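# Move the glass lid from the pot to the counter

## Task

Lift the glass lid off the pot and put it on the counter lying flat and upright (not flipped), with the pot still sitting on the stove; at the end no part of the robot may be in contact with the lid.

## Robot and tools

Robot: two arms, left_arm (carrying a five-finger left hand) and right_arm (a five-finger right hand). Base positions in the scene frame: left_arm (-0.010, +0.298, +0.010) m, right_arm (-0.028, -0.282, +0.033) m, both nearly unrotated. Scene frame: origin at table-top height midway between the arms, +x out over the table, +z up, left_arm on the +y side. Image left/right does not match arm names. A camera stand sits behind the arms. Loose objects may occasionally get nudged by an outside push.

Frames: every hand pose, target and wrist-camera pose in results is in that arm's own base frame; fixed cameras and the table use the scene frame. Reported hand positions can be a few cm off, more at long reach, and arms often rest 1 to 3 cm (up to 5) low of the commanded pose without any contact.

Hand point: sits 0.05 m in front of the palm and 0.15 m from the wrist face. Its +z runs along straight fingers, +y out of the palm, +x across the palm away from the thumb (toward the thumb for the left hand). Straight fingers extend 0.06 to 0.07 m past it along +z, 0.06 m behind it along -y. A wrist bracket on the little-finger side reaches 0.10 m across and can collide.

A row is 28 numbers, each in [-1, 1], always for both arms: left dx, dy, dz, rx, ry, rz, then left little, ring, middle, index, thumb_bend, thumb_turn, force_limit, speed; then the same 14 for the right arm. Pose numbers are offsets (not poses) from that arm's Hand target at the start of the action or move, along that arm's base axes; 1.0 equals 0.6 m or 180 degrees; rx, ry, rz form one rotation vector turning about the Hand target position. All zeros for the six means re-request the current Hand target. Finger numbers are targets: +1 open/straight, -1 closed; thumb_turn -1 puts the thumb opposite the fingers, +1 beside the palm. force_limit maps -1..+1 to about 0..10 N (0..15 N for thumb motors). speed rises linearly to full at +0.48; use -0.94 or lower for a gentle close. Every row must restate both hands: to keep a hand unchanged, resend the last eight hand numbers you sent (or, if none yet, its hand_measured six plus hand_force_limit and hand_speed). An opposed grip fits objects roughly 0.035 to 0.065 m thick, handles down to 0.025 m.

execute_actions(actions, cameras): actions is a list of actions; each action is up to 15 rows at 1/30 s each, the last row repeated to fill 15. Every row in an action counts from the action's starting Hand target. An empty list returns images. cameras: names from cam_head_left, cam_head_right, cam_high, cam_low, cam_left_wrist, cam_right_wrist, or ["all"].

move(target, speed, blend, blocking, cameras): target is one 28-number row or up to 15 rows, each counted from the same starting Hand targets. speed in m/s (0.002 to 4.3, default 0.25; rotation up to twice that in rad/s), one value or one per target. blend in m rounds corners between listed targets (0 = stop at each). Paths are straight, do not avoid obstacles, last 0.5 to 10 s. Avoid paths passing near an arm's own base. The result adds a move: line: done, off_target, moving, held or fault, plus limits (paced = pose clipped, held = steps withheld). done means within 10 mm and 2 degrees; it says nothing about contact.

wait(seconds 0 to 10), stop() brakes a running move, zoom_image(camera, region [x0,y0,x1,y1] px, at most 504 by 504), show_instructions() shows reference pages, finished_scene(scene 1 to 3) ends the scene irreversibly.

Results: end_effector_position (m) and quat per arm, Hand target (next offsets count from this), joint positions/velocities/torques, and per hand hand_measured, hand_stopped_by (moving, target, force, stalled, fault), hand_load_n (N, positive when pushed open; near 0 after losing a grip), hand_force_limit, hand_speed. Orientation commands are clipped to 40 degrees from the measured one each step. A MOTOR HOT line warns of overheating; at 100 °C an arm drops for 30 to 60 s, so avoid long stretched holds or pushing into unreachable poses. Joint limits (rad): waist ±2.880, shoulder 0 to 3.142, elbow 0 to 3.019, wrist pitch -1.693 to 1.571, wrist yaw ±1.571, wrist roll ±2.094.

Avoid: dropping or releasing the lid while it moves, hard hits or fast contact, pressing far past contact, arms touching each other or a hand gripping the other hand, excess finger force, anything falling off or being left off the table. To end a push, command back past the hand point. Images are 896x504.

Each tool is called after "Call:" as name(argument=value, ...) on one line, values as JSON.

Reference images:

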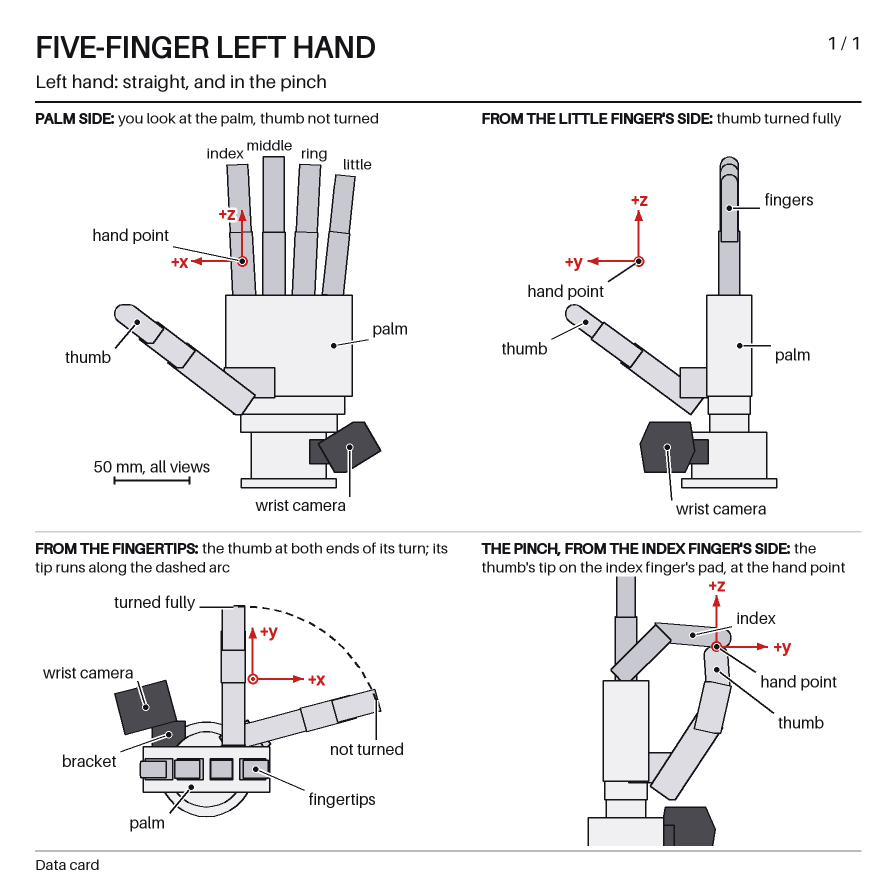

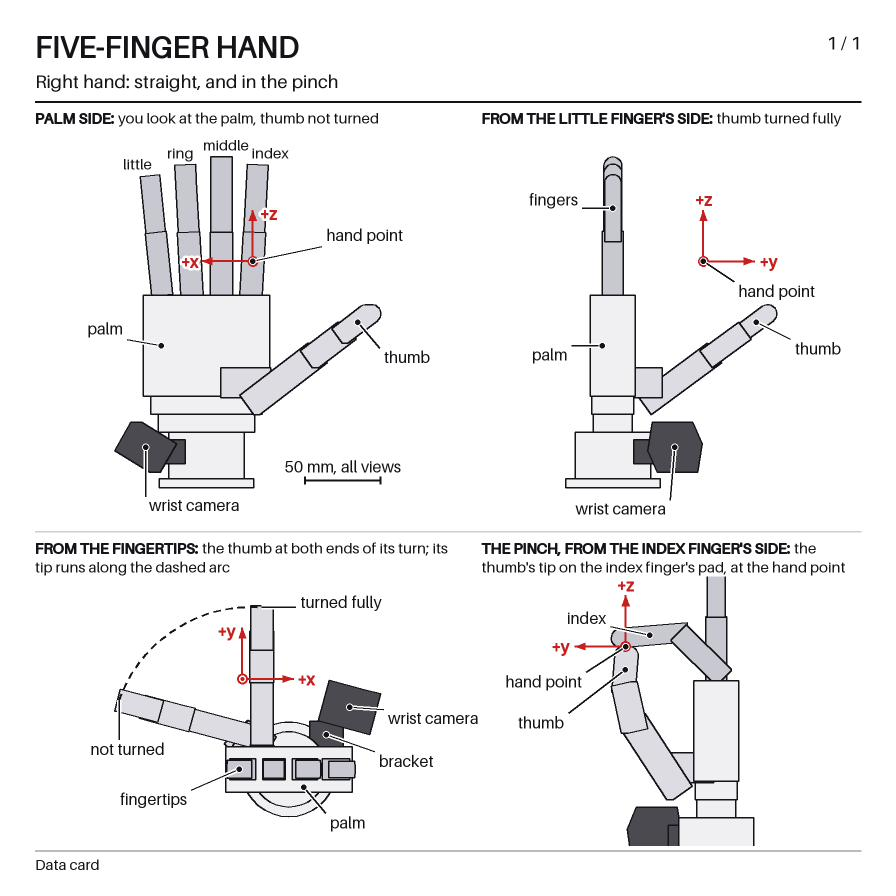

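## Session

Call:
execute_actions(actions=[], cameras=["cam_high","cam_low","cam_head_left"])

Call:
zoom_image(camera="cam_high", region=[300, 90, 560, 380])

Scene clock: 0.00 s.
left_arm: end_effector_position=(+0.5370, +0.1106, +0.3869) hand_measured=(+1.000, +1.000, +1.000, +1.000, +1.000, +1.000) hand_load_n=(+0.0, +0.0, +0.0, +0.0, +0.0, +0.0) hand_stopped_by=(target, target, target, target, target, target) hand_force_limit=0.00 hand_speed=-0.80 end_effector_quat_wxyz=(+0.566, +0.765, +0.184, +0.246) | right_arm: end_effector_position=(+0.6855, +0.1108, +0.3065) hand_measured=(+1.000, +1.000, +1.000, +1.000, +1.000, +1.000) hand_load_n=(+0.0, +0.0, +0.0, +0.0, +0.0, +0.0) hand_stopped_by=(target, target, target, target, target, target) hand_force_limit=0.00 hand_speed=-0.80 end_effector_quat_wxyz=(+0.262, -0.081, +0.910, +0.310)
Joint positions: left_arm=[0.582 1.55 1.369 -1.134 1.322 -1.661] | right_arm=[-0.09 1.819 1.749 -0.995 -0.699 1.49]
Joint velocities: within noise
Joint torques (N m): no reading
Heat: left arm: hottest shoulder 30 °C; right arm: hottest shoulder 30 °C.
Hand target: left_arm +0.5405, +0.1128, +0.3919; +0.564, +0.766, +0.180, +0.251 | right_arm +0.6890, +0.1105, +0.3245; +0.278, -0.087, +0.906, +0.307
Images, in order (width x height): cam_head_left 896x504, cam_high 896x504, cam_low 896x504.

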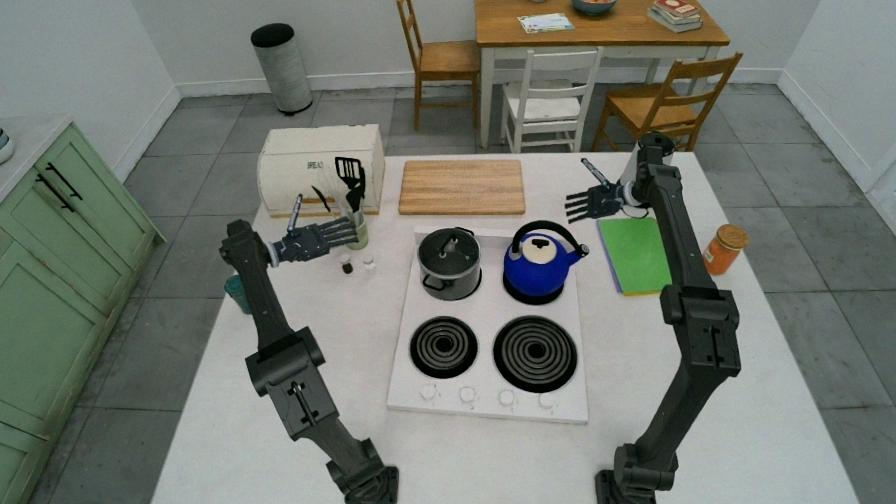

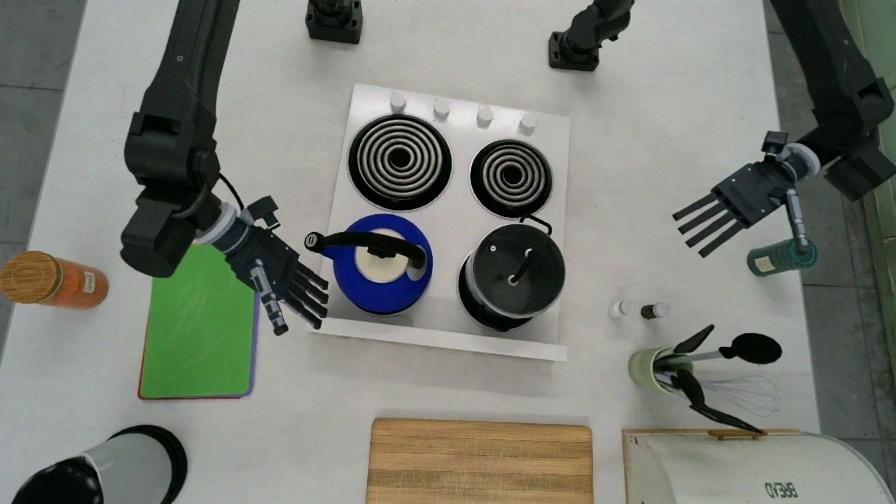

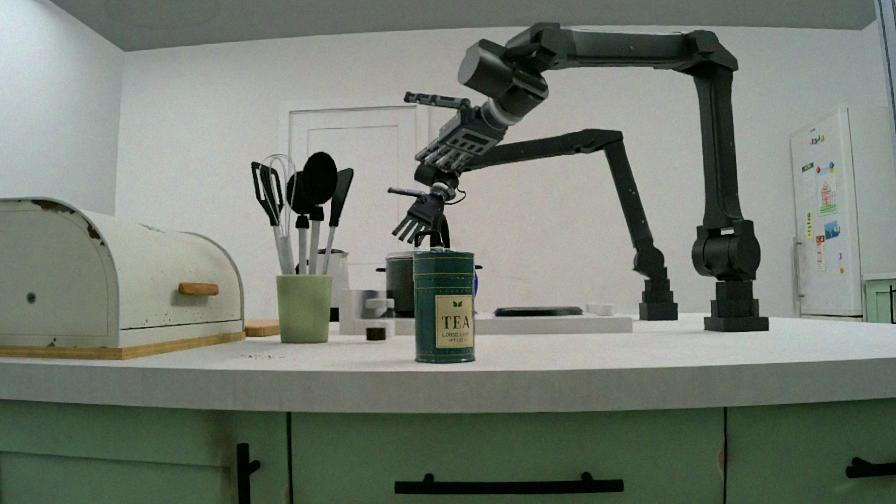

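Scaled by 1.738 from the camera's 896x504 image, which has a finer 1280x720 frame.

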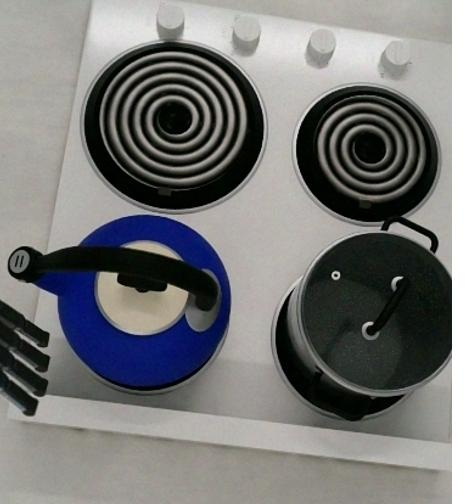

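Call:
zoom_image(camera="cam_high", region=[460, 210, 580, 330])

Call:
zoom_image(camera="cam_low", region=[340, 180, 520, 380])

Scaled by 4.200 from the camera's 896x504 image, which has a finer 1280x720 frame.

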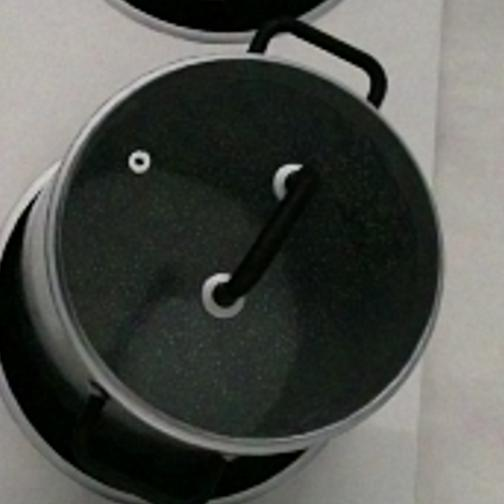

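Scaled by 2.520 from the camera's 896x504 image, which has a finer 1280x720 frame.

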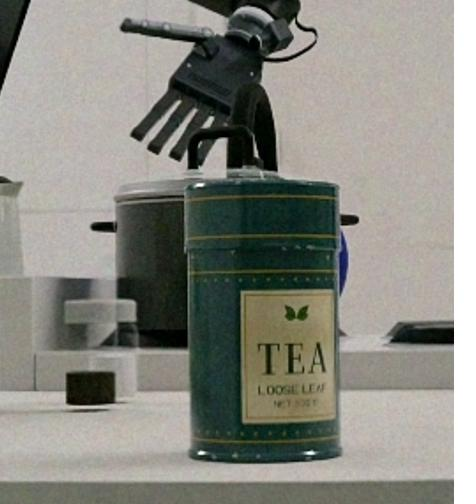

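Call:
move(target=[[-0.228,0.283,0.05,0,0,0.167,1,1,1,1,1,1,0,-0.8,0,0,0.1,0,0,0,1,1,1,1,1,1,0,-0.2],[-0.228,0.283,0.05,0,0,0.167,1,1,1,1,1,1,0,-0.8,0,0,0.1,-0.3029,-0.4336,0.5627,1,1,1,1,1,1,0,-0.2]], speed=[0.25,0.3], blend=[0.03,0], cameras=["cam_high","cam_low","cam_right_wrist"])

Scene clock: 293.87 s.
left_arm: end_effector_position=(+0.4071, +0.2808, +0.4199) hand_measured=(+1.000, +1.000, +1.000, +1.000, +1.000, +1.000) hand_load_n=(+0.0, +0.0, +0.0, +0.0, +0.0, +0.0) hand_stopped_by=(target, target, target, target, target, target) hand_force_limit=0.00 hand_speed=-0.80 end_effector_quat_wxyz=(+0.484, +0.694, +0.369, +0.384) | right_arm: end_effector_position=(+0.6952, +0.1081, +0.3472) hand_measured=(+1.000, +1.000, +1.000, +1.000, +1.000, +1.000) hand_load_n=(+0.0, +0.0, +0.0, +0.0, +0.0, -0.5) hand_stopped_by=(target, target, target, target, target, target) hand_force_limit=0.00 hand_speed=-0.20 end_effector_quat_wxyz=(-0.358, +0.891, -0.254, +0.116)
Joint positions: left_arm=[1.02 1.308 1.186 -0.931 1.295 -1.923] | right_arm=[0.025 2.276 2.887 -1.67 -0.604 -0.827]
Joint torques (N m): left_arm=[-0.85 -7.65 9.25 1.54 0.77 -0.19] | right_arm=[-1.55 -19.6 11.41 0.7 -0.27 -0.16]
Heat: left arm: hottest elbow 41 °C; right arm: hottest elbow 41 °C.
Hand target: left_arm +0.4036, +0.2826, +0.4220; +0.479, +0.693, +0.372, +0.389 | right_arm +0.6890, +0.1104, +0.3846; -0.332, +0.913, -0.224, +0.081
Off the commanded pose: left_arm 0.004 m, 1 deg | right_arm 0.038 m, 7 deg.
elbow stopped short (right arm): the move would have taken joint 3 (elbow) straighter than the controller allows.
move: off_target (right_arm)
Images, in order (width x height): cam_high 896x504, cam_low 896x504, cam_right_wrist 896x504.

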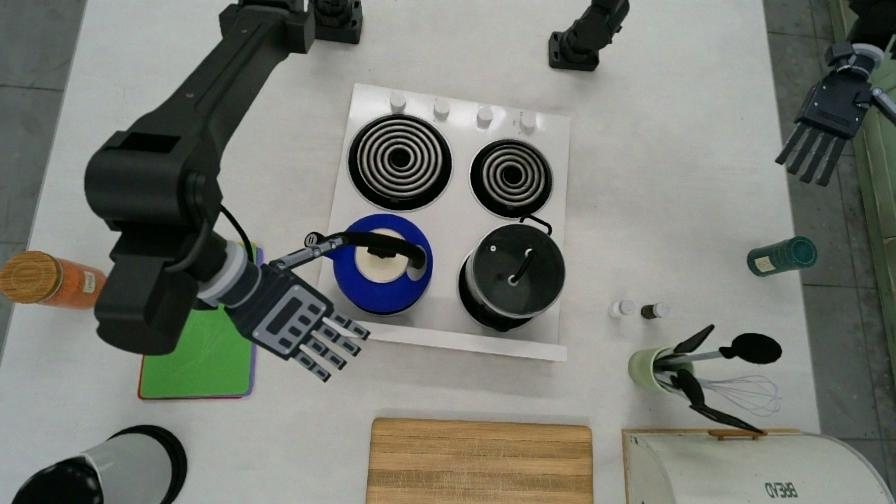

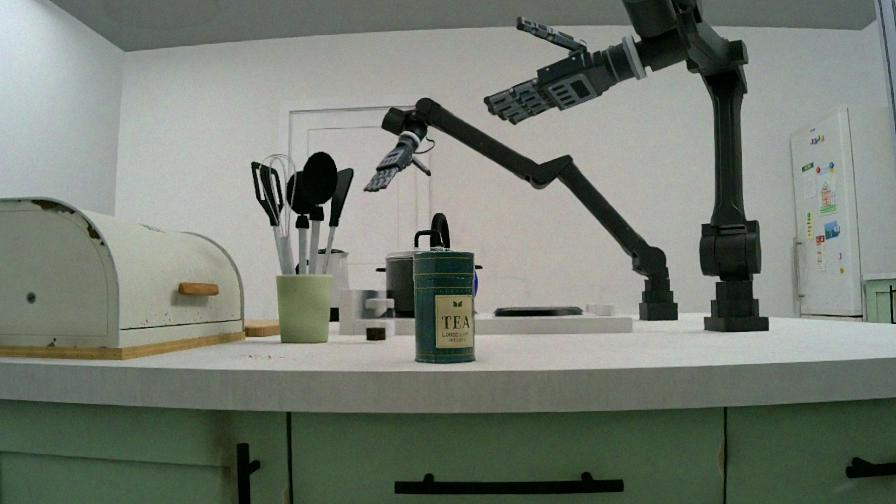

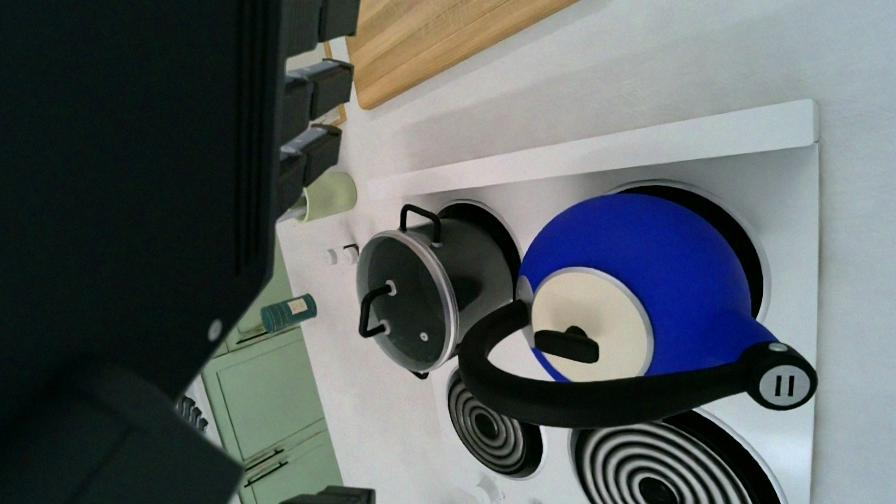

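Call:
move(target=[[0,0,0,0,0,0,1,1,1,1,1,1,0,-0.8,-0.08,0.15,0,0,0,0,1,1,-0.5,-0.5,0.5,1,0,-0.2],[0,0,0,0,0,0,1,1,1,1,1,1,0,-0.8,-0.13,0.42,0,0,0,0,1,1,-0.5,-0.5,0.5,1,0,-0.2],[0,0,0,0,0,0,1,1,1,1,1,1,0,-0.8,-0.165,0.583,-0.02,0,0,0,1,1,-0.5,-0.5,0.5,1,0,-0.2]], speed=0.13, blend=[0.03,0.03,0], cameras=["cam_high","cam_low","cam_right_wrist"])

Scene clock: 343.10 s.
left_arm: end_effector_position=(+0.4071, +0.2808, +0.4199) hand_measured=(+1.000, +1.000, +1.000, +1.000, +1.000, +1.000) hand_load_n=(+0.0, +0.5, +0.0, +0.0, +0.0, +0.0) hand_stopped_by=(target, target, target, target, target, target) hand_force_limit=0.00 hand_speed=-0.80 end_effector_quat_wxyz=(+0.484, +0.694, +0.369, +0.384) | right_arm: end_effector_position=(+0.5820, +0.4569, +0.3600) hand_measured=(+1.000, +1.000, -0.500, -0.500, +0.500, +1.000) hand_load_n=(+0.0, +0.0, +0.0, +0.0, +0.0, -0.5) hand_stopped_by=(target, target, target, target, target, target) hand_force_limit=0.00 hand_speed=-0.20 end_effector_quat_wxyz=(-0.353, +0.903, -0.225, +0.095)
Joint positions: left_arm=[1.02 1.308 1.186 -0.931 1.295 -1.923] | right_arm=[0.575 2.265 2.888 -1.507 -0.325 -0.391]
Joint torques (N m): left_arm=[-1.03 -7.94 9.47 1.5 0.8 -0.26] | right_arm=[-1.73 -16.67 11.58 1.85 -0.11 0.19]
Heat: left arm: hottest elbow 39 °C; right arm: hottest shoulder 41 °C.
Hand target: left_arm +0.4036, +0.2826, +0.4220; +0.479, +0.693, +0.372, +0.389 | right_arm +0.5900, +0.4602, +0.3726; -0.332, +0.913, -0.224, +0.081
Off the commanded pose: left_arm 0.004 m, 1 deg | right_arm 0.015 m, 3 deg.
elbow stopped short (right arm): the move would have taken joint 3 (elbow) straighter than the controller allows.
move: off_target (right_arm)
Images, in order (width x height): cam_high 896x504, cam_low 896x504, cam_right_wrist 896x504.

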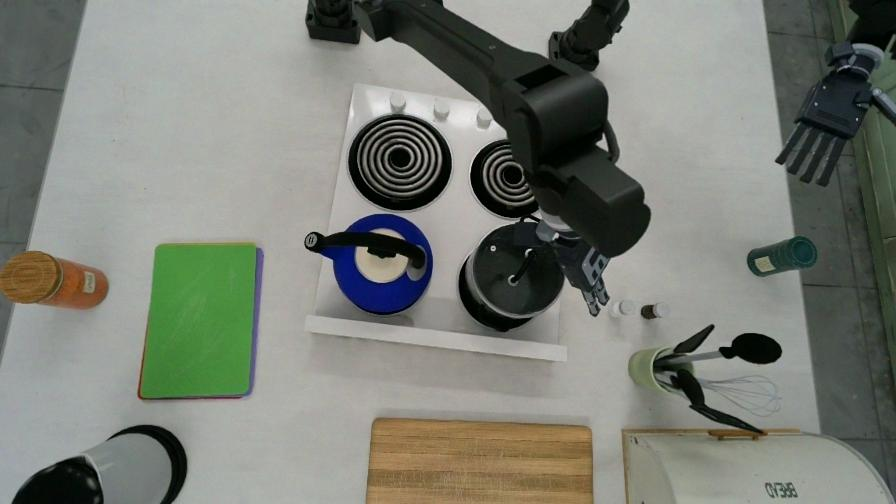

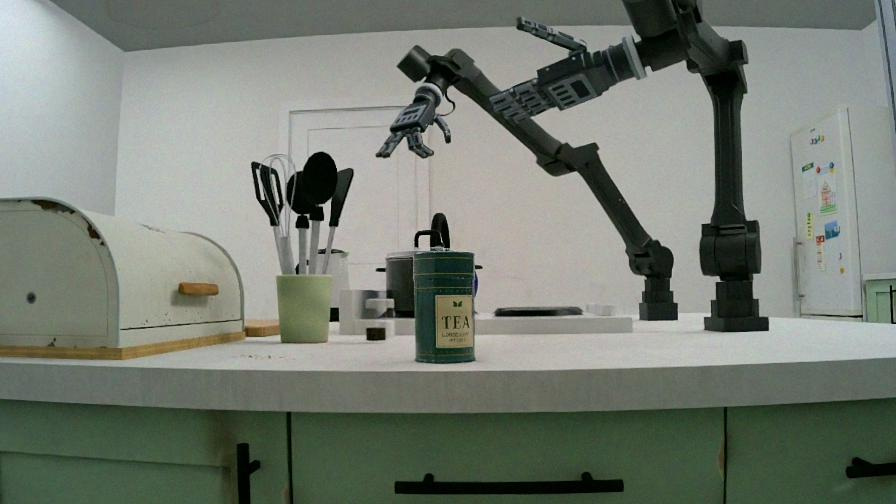

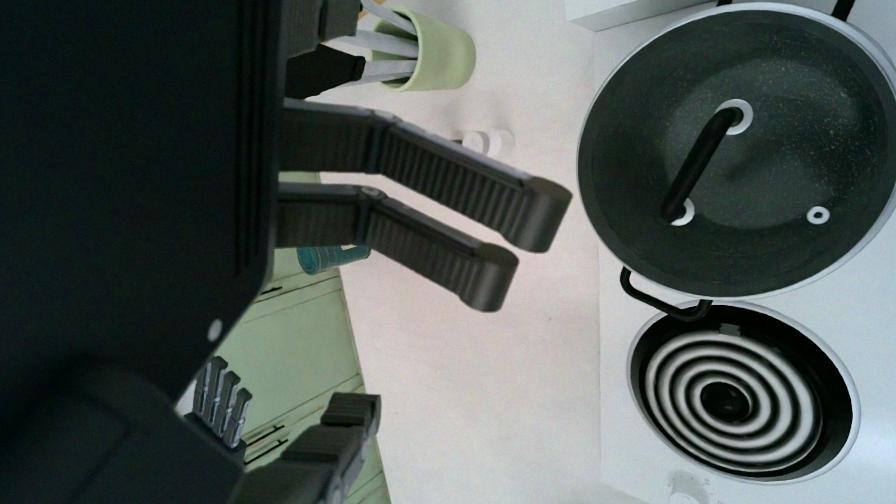

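Call:
zoom_image(camera="cam_high", region=[440, 200, 660, 360])

Call:
zoom_image(camera="cam_right_wrist", region=[440, 0, 896, 320])

Scaled by 2.291 from the camera's 896x504 image, which has a finer 1280x720 frame.

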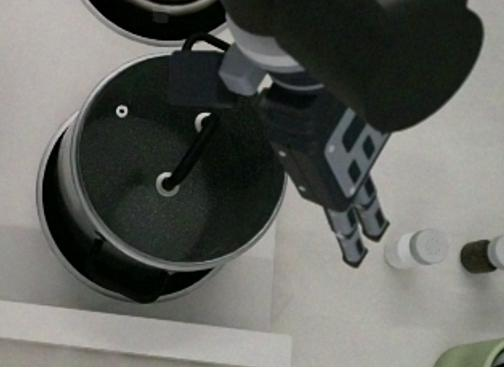

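Scaled by 1.105 from the camera's 896x504 image, which has a finer 1280x720 frame.

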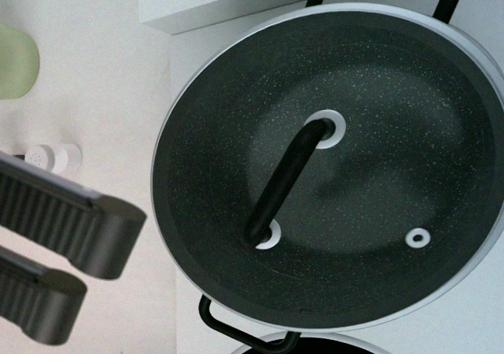

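Call:
move(target=[0,0,0,0,0,0,1,1,1,1,1,1,0,-0.8,0.003,0,-0.19,0,0,0,1,1,-0.5,-0.5,0.5,1,0,-0.2], speed=0.12, cameras=["cam_high","cam_low","cam_right_wrist"])

Scene clock: 374.47 s.
left_arm: end_effector_position=(+0.4071, +0.2808, +0.4199) hand_measured=(+1.000, +1.000, +1.000, +1.000, +1.000, +1.000) hand_load_n=(+0.0, +0.0, +0.0, +0.0, +0.0, +0.0) hand_stopped_by=(target, target, target, target, target, target) hand_force_limit=0.00 hand_speed=-0.80 end_effector_quat_wxyz=(+0.484, +0.694, +0.369, +0.384) | right_arm: end_effector_position=(+0.5893, +0.4613, +0.2333) hand_measured=(+1.000, +1.000, -0.500, -0.500, +0.500, +1.000) hand_load_n=(+0.0, +0.0, +0.0, +0.0, +0.0, -0.5) hand_stopped_by=(target, target, target, target, target, target) hand_force_limit=0.00 hand_speed=-0.20 end_effector_quat_wxyz=(-0.316, +0.917, -0.235, +0.062)
Joint positions: left_arm=[1.02 1.308 1.186 -0.931 1.295 -1.923] | right_arm=[0.575 2.154 2.353 -1.19 -0.325 -0.395]
Joint torques (N m): left_arm=[-1.14 -7.12 9.09 1.28 0.79 -0.2] | right_arm=[-2.02 -19.6 9.2 1.63 -0.13 -0.14]
Heat: left arm: hottest elbow 39 °C; right arm: hottest elbow 41 °C.
Hand target: left_arm +0.4036, +0.2826, +0.4220; +0.479, +0.693, +0.372, +0.389 | right_arm +0.5918, +0.4601, +0.2586; -0.332, +0.913, -0.224, +0.081
Off the commanded pose: left_arm 0.004 m, 1 deg | right_arm 0.025 m, 3 deg.
move: off_target (right_arm)
Images, in order (width x height): cam_high 896x504, cam_low 896x504, cam_right_wrist 896x504.

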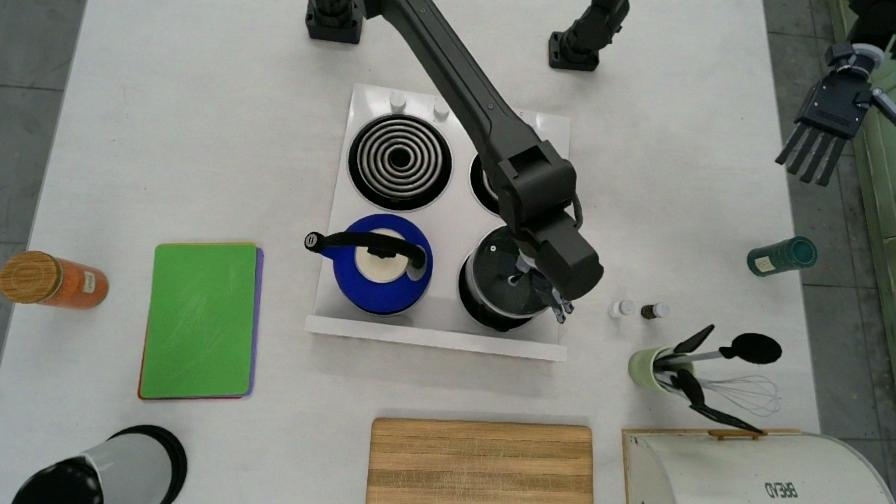

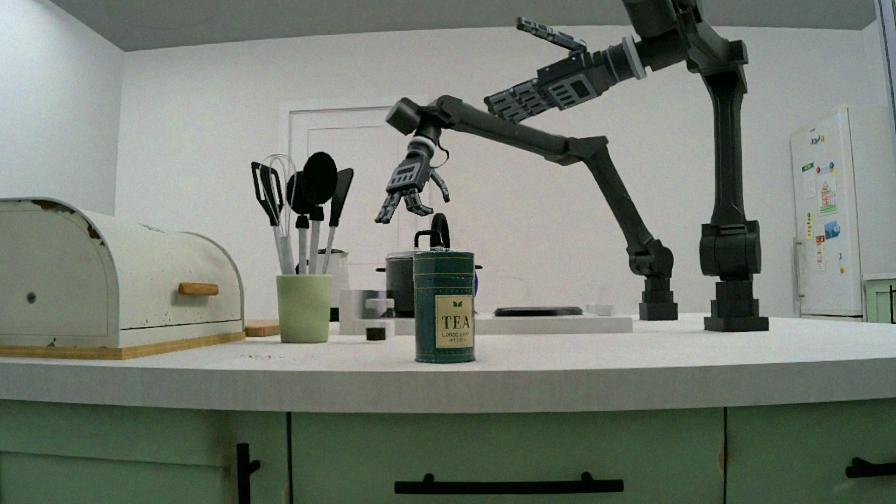

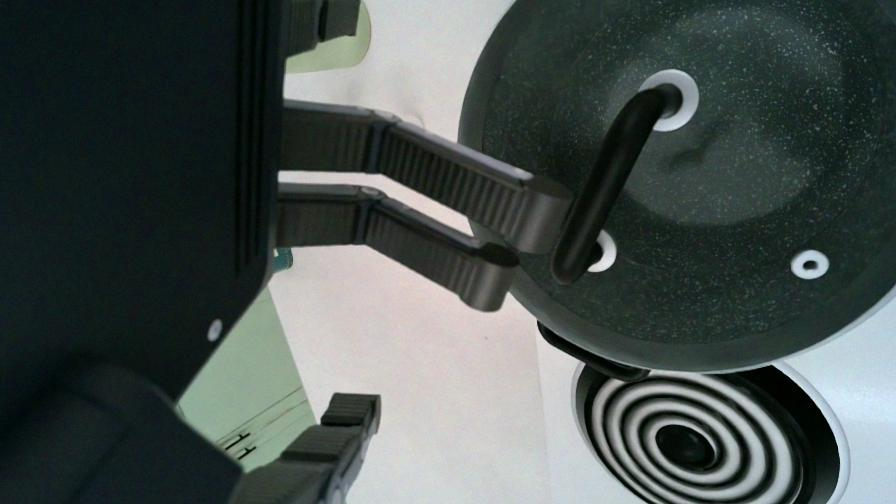

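Call:
zoom_image(camera="cam_high", region=[440, 200, 620, 340])

Call:
zoom_image(camera="cam_low", region=[340, 120, 520, 300])

Scaled by 2.800 from the camera's 896x504 image, which has a finer 1280x720 frame.

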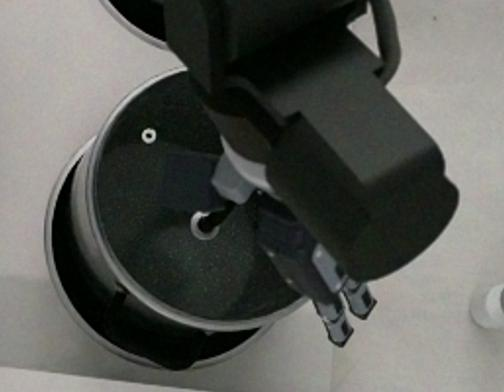

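Scaled by 2.800 from the camera's 896x504 image, which has a finer 1280x720 frame.

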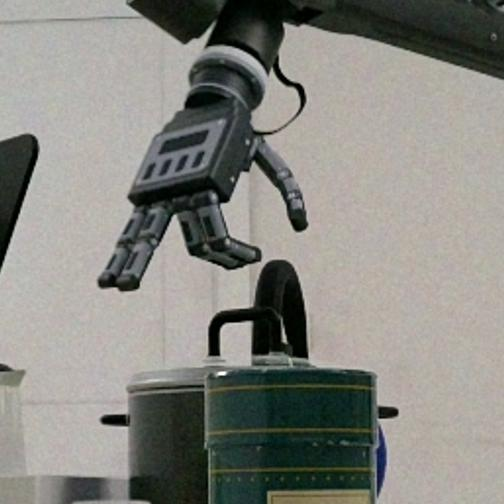

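Call:
zoom_image(camera="cam_low", region=[395, 190, 465, 260])

Scaled by 7.200 from the camera's 896x504 image, which has a finer 1280x720 frame.

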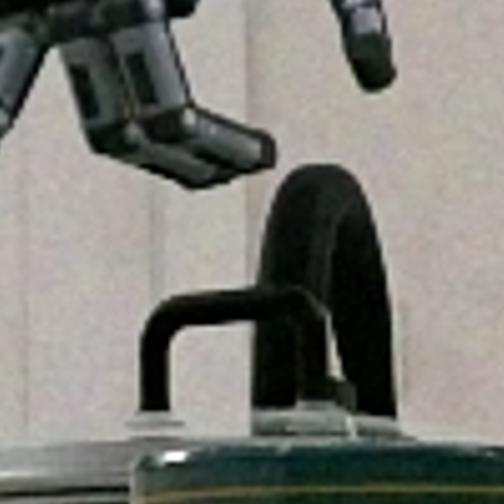

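Call:
wait(seconds=0, cameras=["cam_head_left","cam_head_right","cam_high","cam_low"])

Call:
zoom_image(camera="cam_high", region=[505, 240, 585, 330])

Scene clock: 421.67 s.
left_arm: end_effector_position=(+0.4071, +0.2808, +0.4199) hand_measured=(+1.000, +1.000, +1.000, +1.000, +1.000, +1.000) hand_load_n=(+0.0, +0.0, +0.0, +0.0, -0.5, +0.0) hand_stopped_by=(target, target, target, target, target, target) hand_force_limit=0.00 hand_speed=-0.80 end_effector_quat_wxyz=(+0.484, +0.694, +0.369, +0.384) | right_arm: end_effector_position=(+0.5893, +0.4613, +0.2333) hand_measured=(+1.000, +1.000, -0.500, -0.500, +0.500, +1.000) hand_load_n=(+0.0, +0.0, +0.0, +0.0, +0.0, +0.0) hand_stopped_by=(target, target, target, target, target, target) hand_force_limit=0.00 hand_speed=-0.20 end_effector_quat_wxyz=(-0.316, +0.917, -0.235, +0.062)
Joint positions: left_arm=[1.02 1.308 1.186 -0.931 1.295 -1.923] | right_arm=[0.575 2.154 2.353 -1.19 -0.325 -0.395]
Joint torques (N m): left_arm=[-0.38 -7.36 9.48 1.44 0.75 -0.23] | right_arm=[-2.02 -19.55 9.25 1.7 -0.12 -0.13]
Heat: left arm: hottest elbow 39 °C; right arm: hottest shoulder 39 °C.
Hand target: left_arm +0.4036, +0.2826, +0.4220; +0.479, +0.693, +0.372, +0.389 | right_arm +0.5918, +0.4601, +0.2585; -0.332, +0.913, -0.224, +0.081
Off the commanded pose: left_arm 0.004 m, 1 deg | right_arm 0.025 m, 3 deg.
Images, in order (width x height): cam_head_left 896x504, cam_head_right 896x504, cam_high 896x504, cam_low 896x504.

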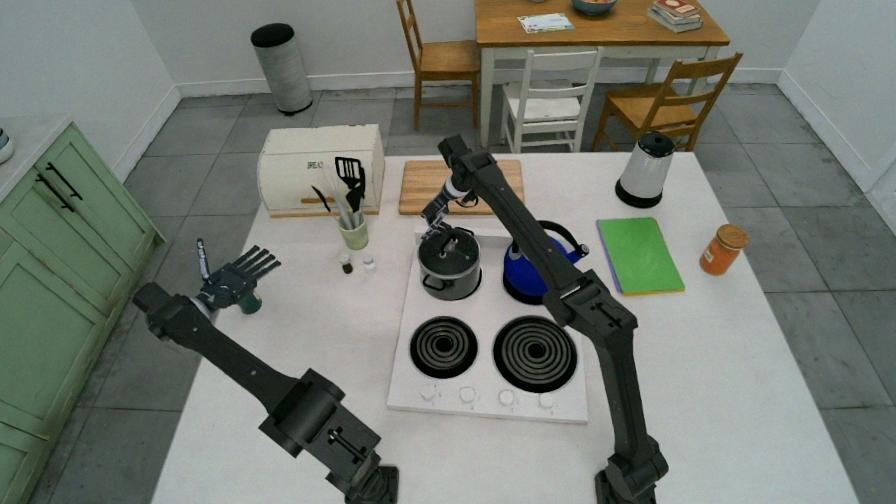

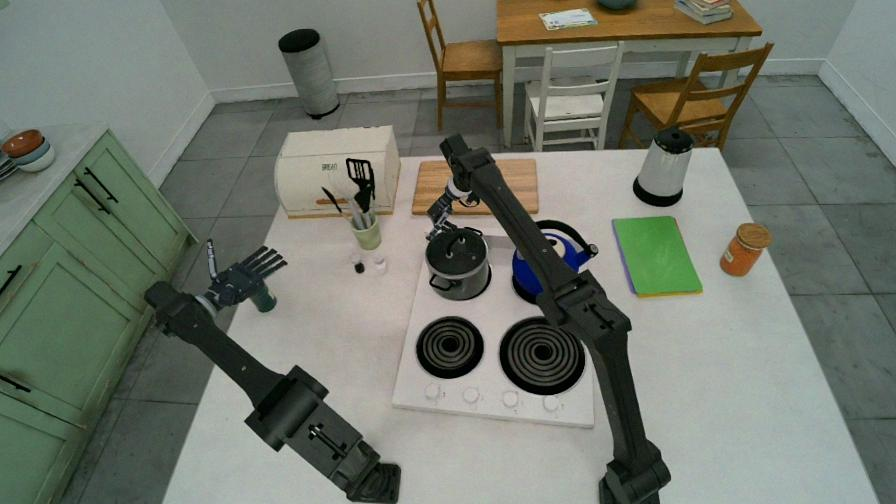

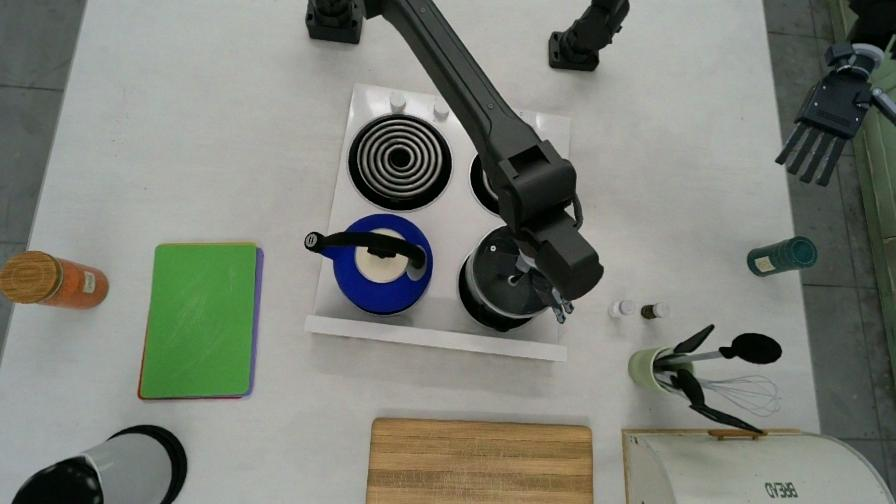

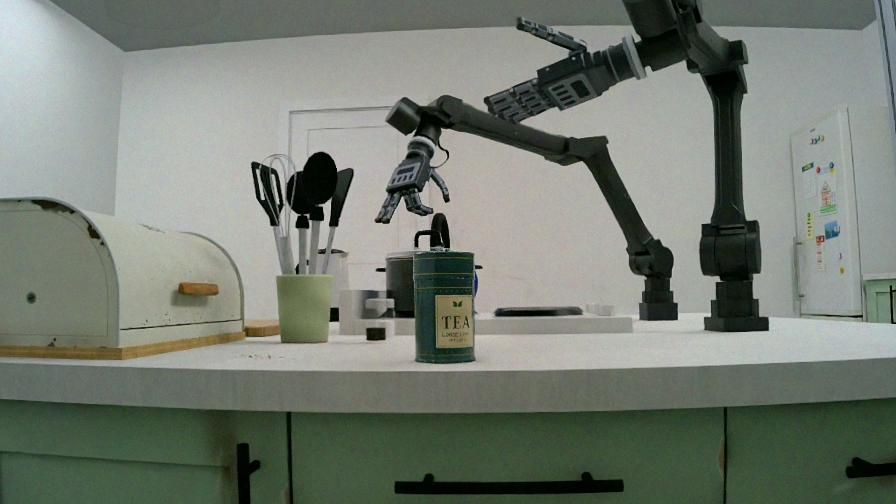

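Scaled by 5.600 from the camera's 896x504 image, which has a finer 1280x720 frame.

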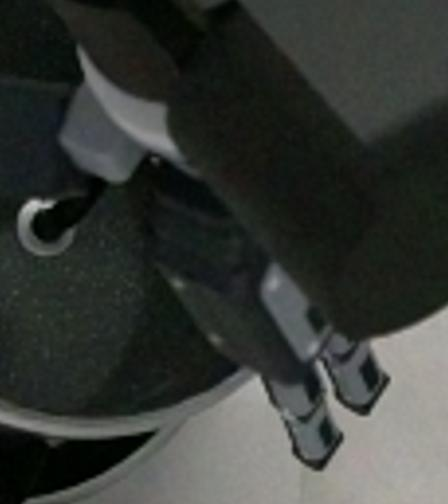

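Call:
zoom_image(camera="cam_head_left", region=[405, 180, 495, 270])

Call:
zoom_image(camera="cam_head_right", region=[415, 180, 505, 270])

Scaled by 5.600 from the camera's 896x504 image, which has a finer 1280x720 frame.

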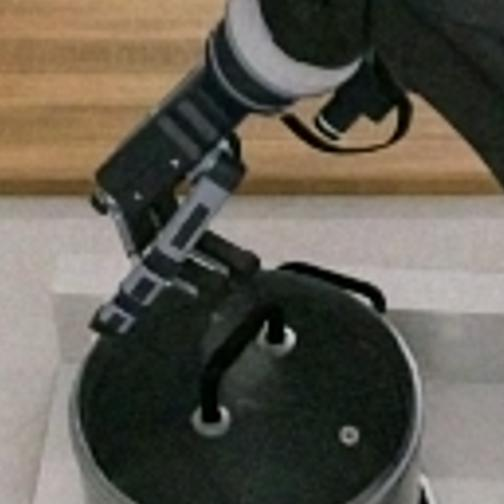

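Scaled by 5.600 from the camera's 896x504 image, which has a finer 1280x720 frame.

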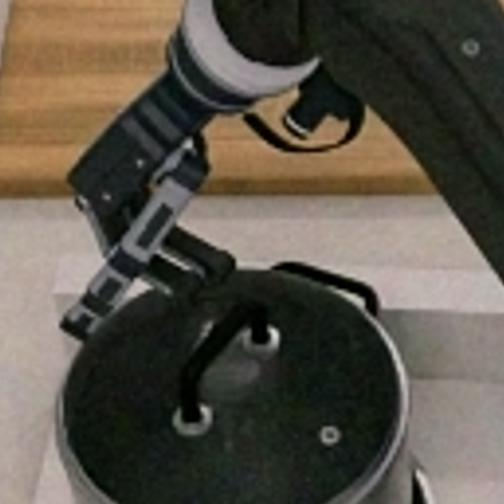

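Call:
move(target=[0,0,0,0,0,0,1,1,1,1,1,1,0,-0.8,0.01,0.007,-0.033,0,0,0,1,1,-0.5,-0.5,0.5,1,0,-0.2], speed=0.08, cameras=["cam_head_left","cam_head_right","cam_high","cam_low","cam_right_wrist"])

Call:
zoom_image(camera="cam_head_left", region=[405, 180, 495, 270])

Call:
zoom_image(camera="cam_low", region=[395, 190, 465, 260])

Call:
zoom_image(camera="cam_head_right", region=[415, 180, 505, 270])

Scene clock: 440.13 s.
left_arm: end_effector_position=(+0.4071, +0.2808, +0.4199) hand_measured=(+1.000, +1.000, +1.000, +1.000, +1.000, +1.000) hand_load_n=(+0.0, +0.0, +0.0, +0.0, +0.0, +0.0) hand_stopped_by=(target, target, target, target, target, target) hand_force_limit=0.00 hand_speed=-0.80 end_effector_quat_wxyz=(+0.484, +0.694, +0.369, +0.384) | right_arm: end_effector_position=(+0.5941, +0.4644, +0.2243) hand_measured=(+1.000, +1.000, -0.500, -0.500, +0.500, +1.000) hand_load_n=(+0.0, +0.0, +0.0, +0.0, +0.0, +0.0) hand_stopped_by=(target, target, target, target, target, target) hand_force_limit=0.00 hand_speed=-0.20 end_effector_quat_wxyz=(-0.321, +0.915, -0.234, +0.067)
Joint positions: left_arm=[1.02 1.308 1.186 -0.931 1.295 -1.923] | right_arm=[0.575 2.153 2.325 -1.147 -0.325 -0.395]
Joint torques (N m): left_arm=[-0.73 -7.82 9.11 1.5 0.75 -0.2] | right_arm=[-1.96 -18.78 9.29 1.73 -0.13 -0.12]
Heat: left arm: hottest elbow 39 °C; right arm: hottest shoulder 40 °C.
Hand target: left_arm +0.4036, +0.2826, +0.4220; +0.479, +0.693, +0.372, +0.389 | right_arm +0.5979, +0.4644, +0.2388; -0.332, +0.913, -0.224, +0.081
Off the commanded pose: left_arm 0.004 m, 1 deg | right_arm 0.015 m, 2 deg.
move: off_target (right_arm)
Images, in order (width x height): cam_head_left 896x504, cam_head_right 896x504, cam_high 896x504, cam_low 896x504, cam_right_wrist 896x504.

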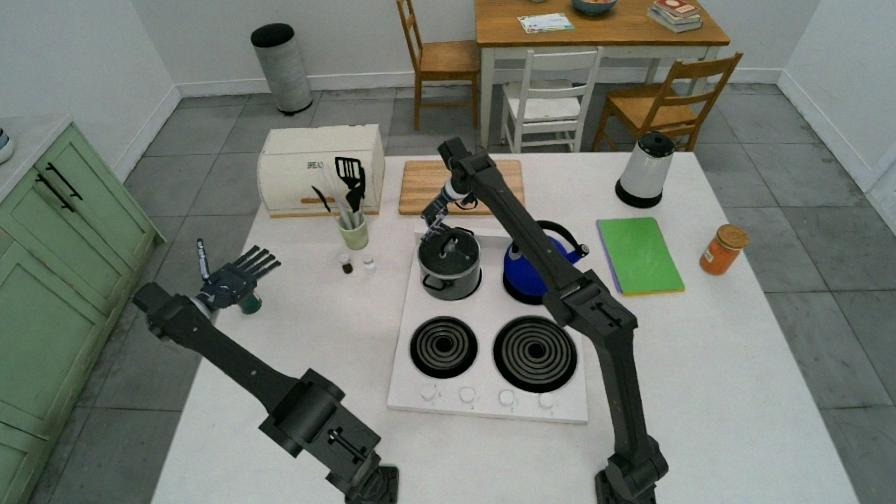

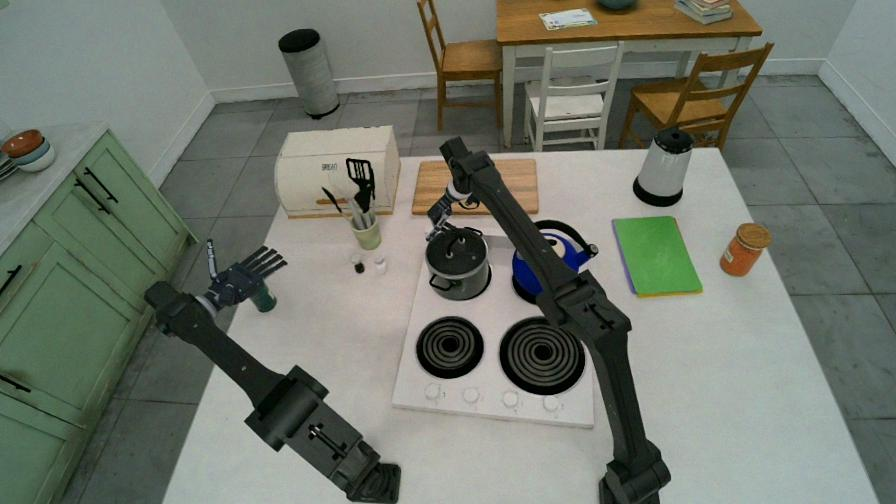

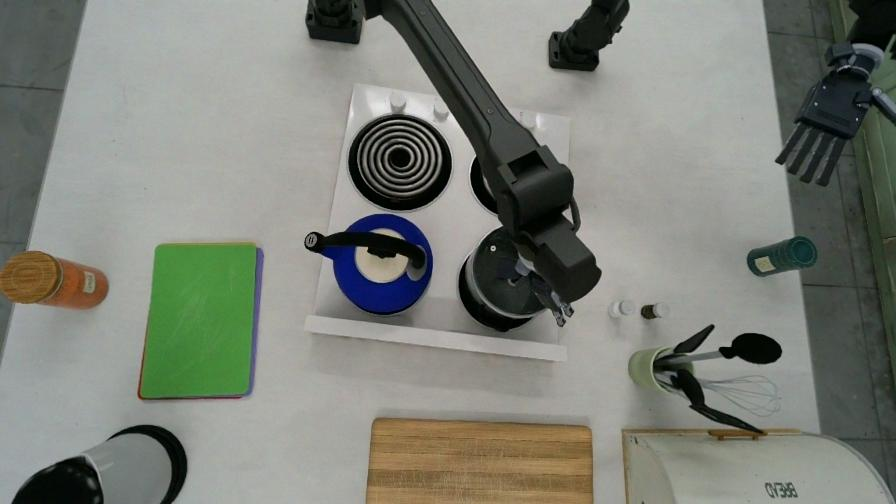

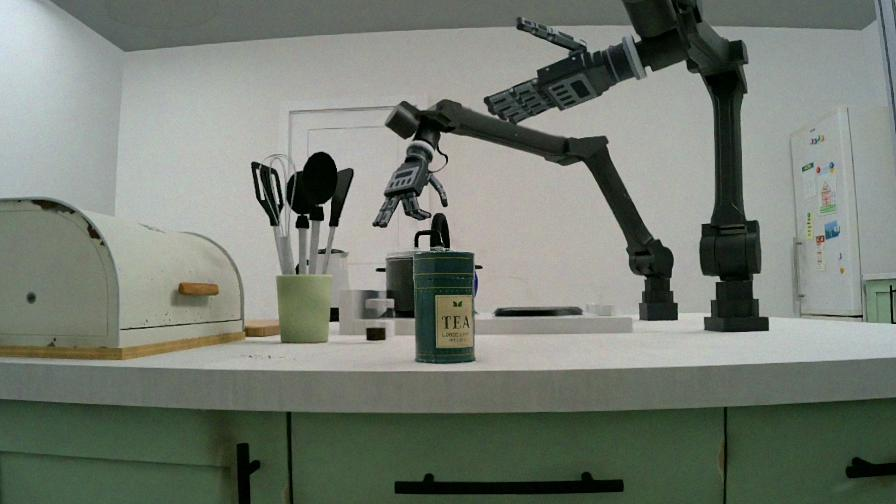

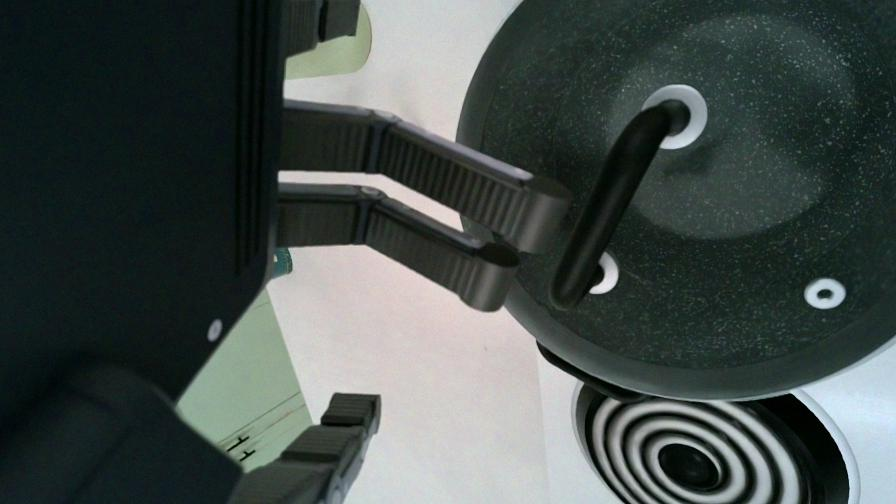

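Scaled by 5.600 from the camera's 896x504 image, which has a finer 1280x720 frame.

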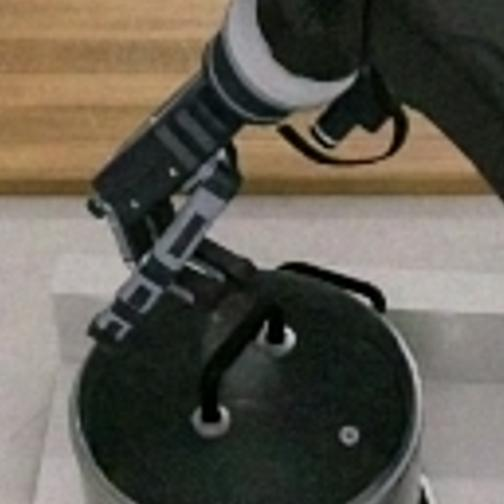

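Scaled by 7.200 from the camera's 896x504 image, which has a finer 1280x720 frame.

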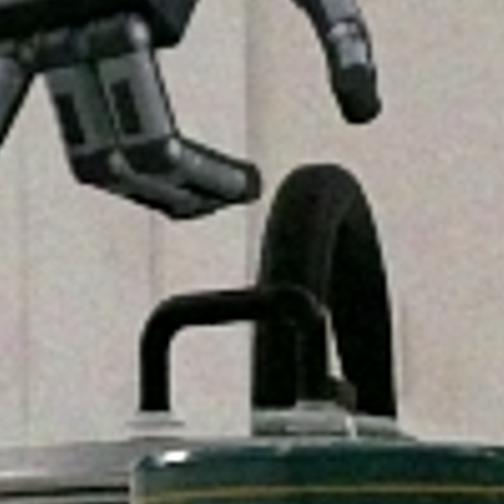

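Scaled by 5.600 from the camera's 896x504 image, which has a finer 1280x720 frame.

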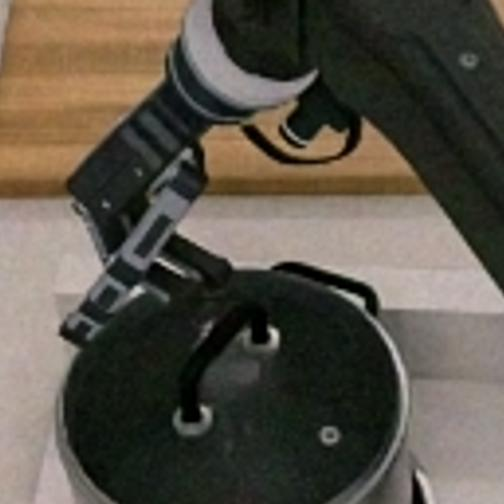

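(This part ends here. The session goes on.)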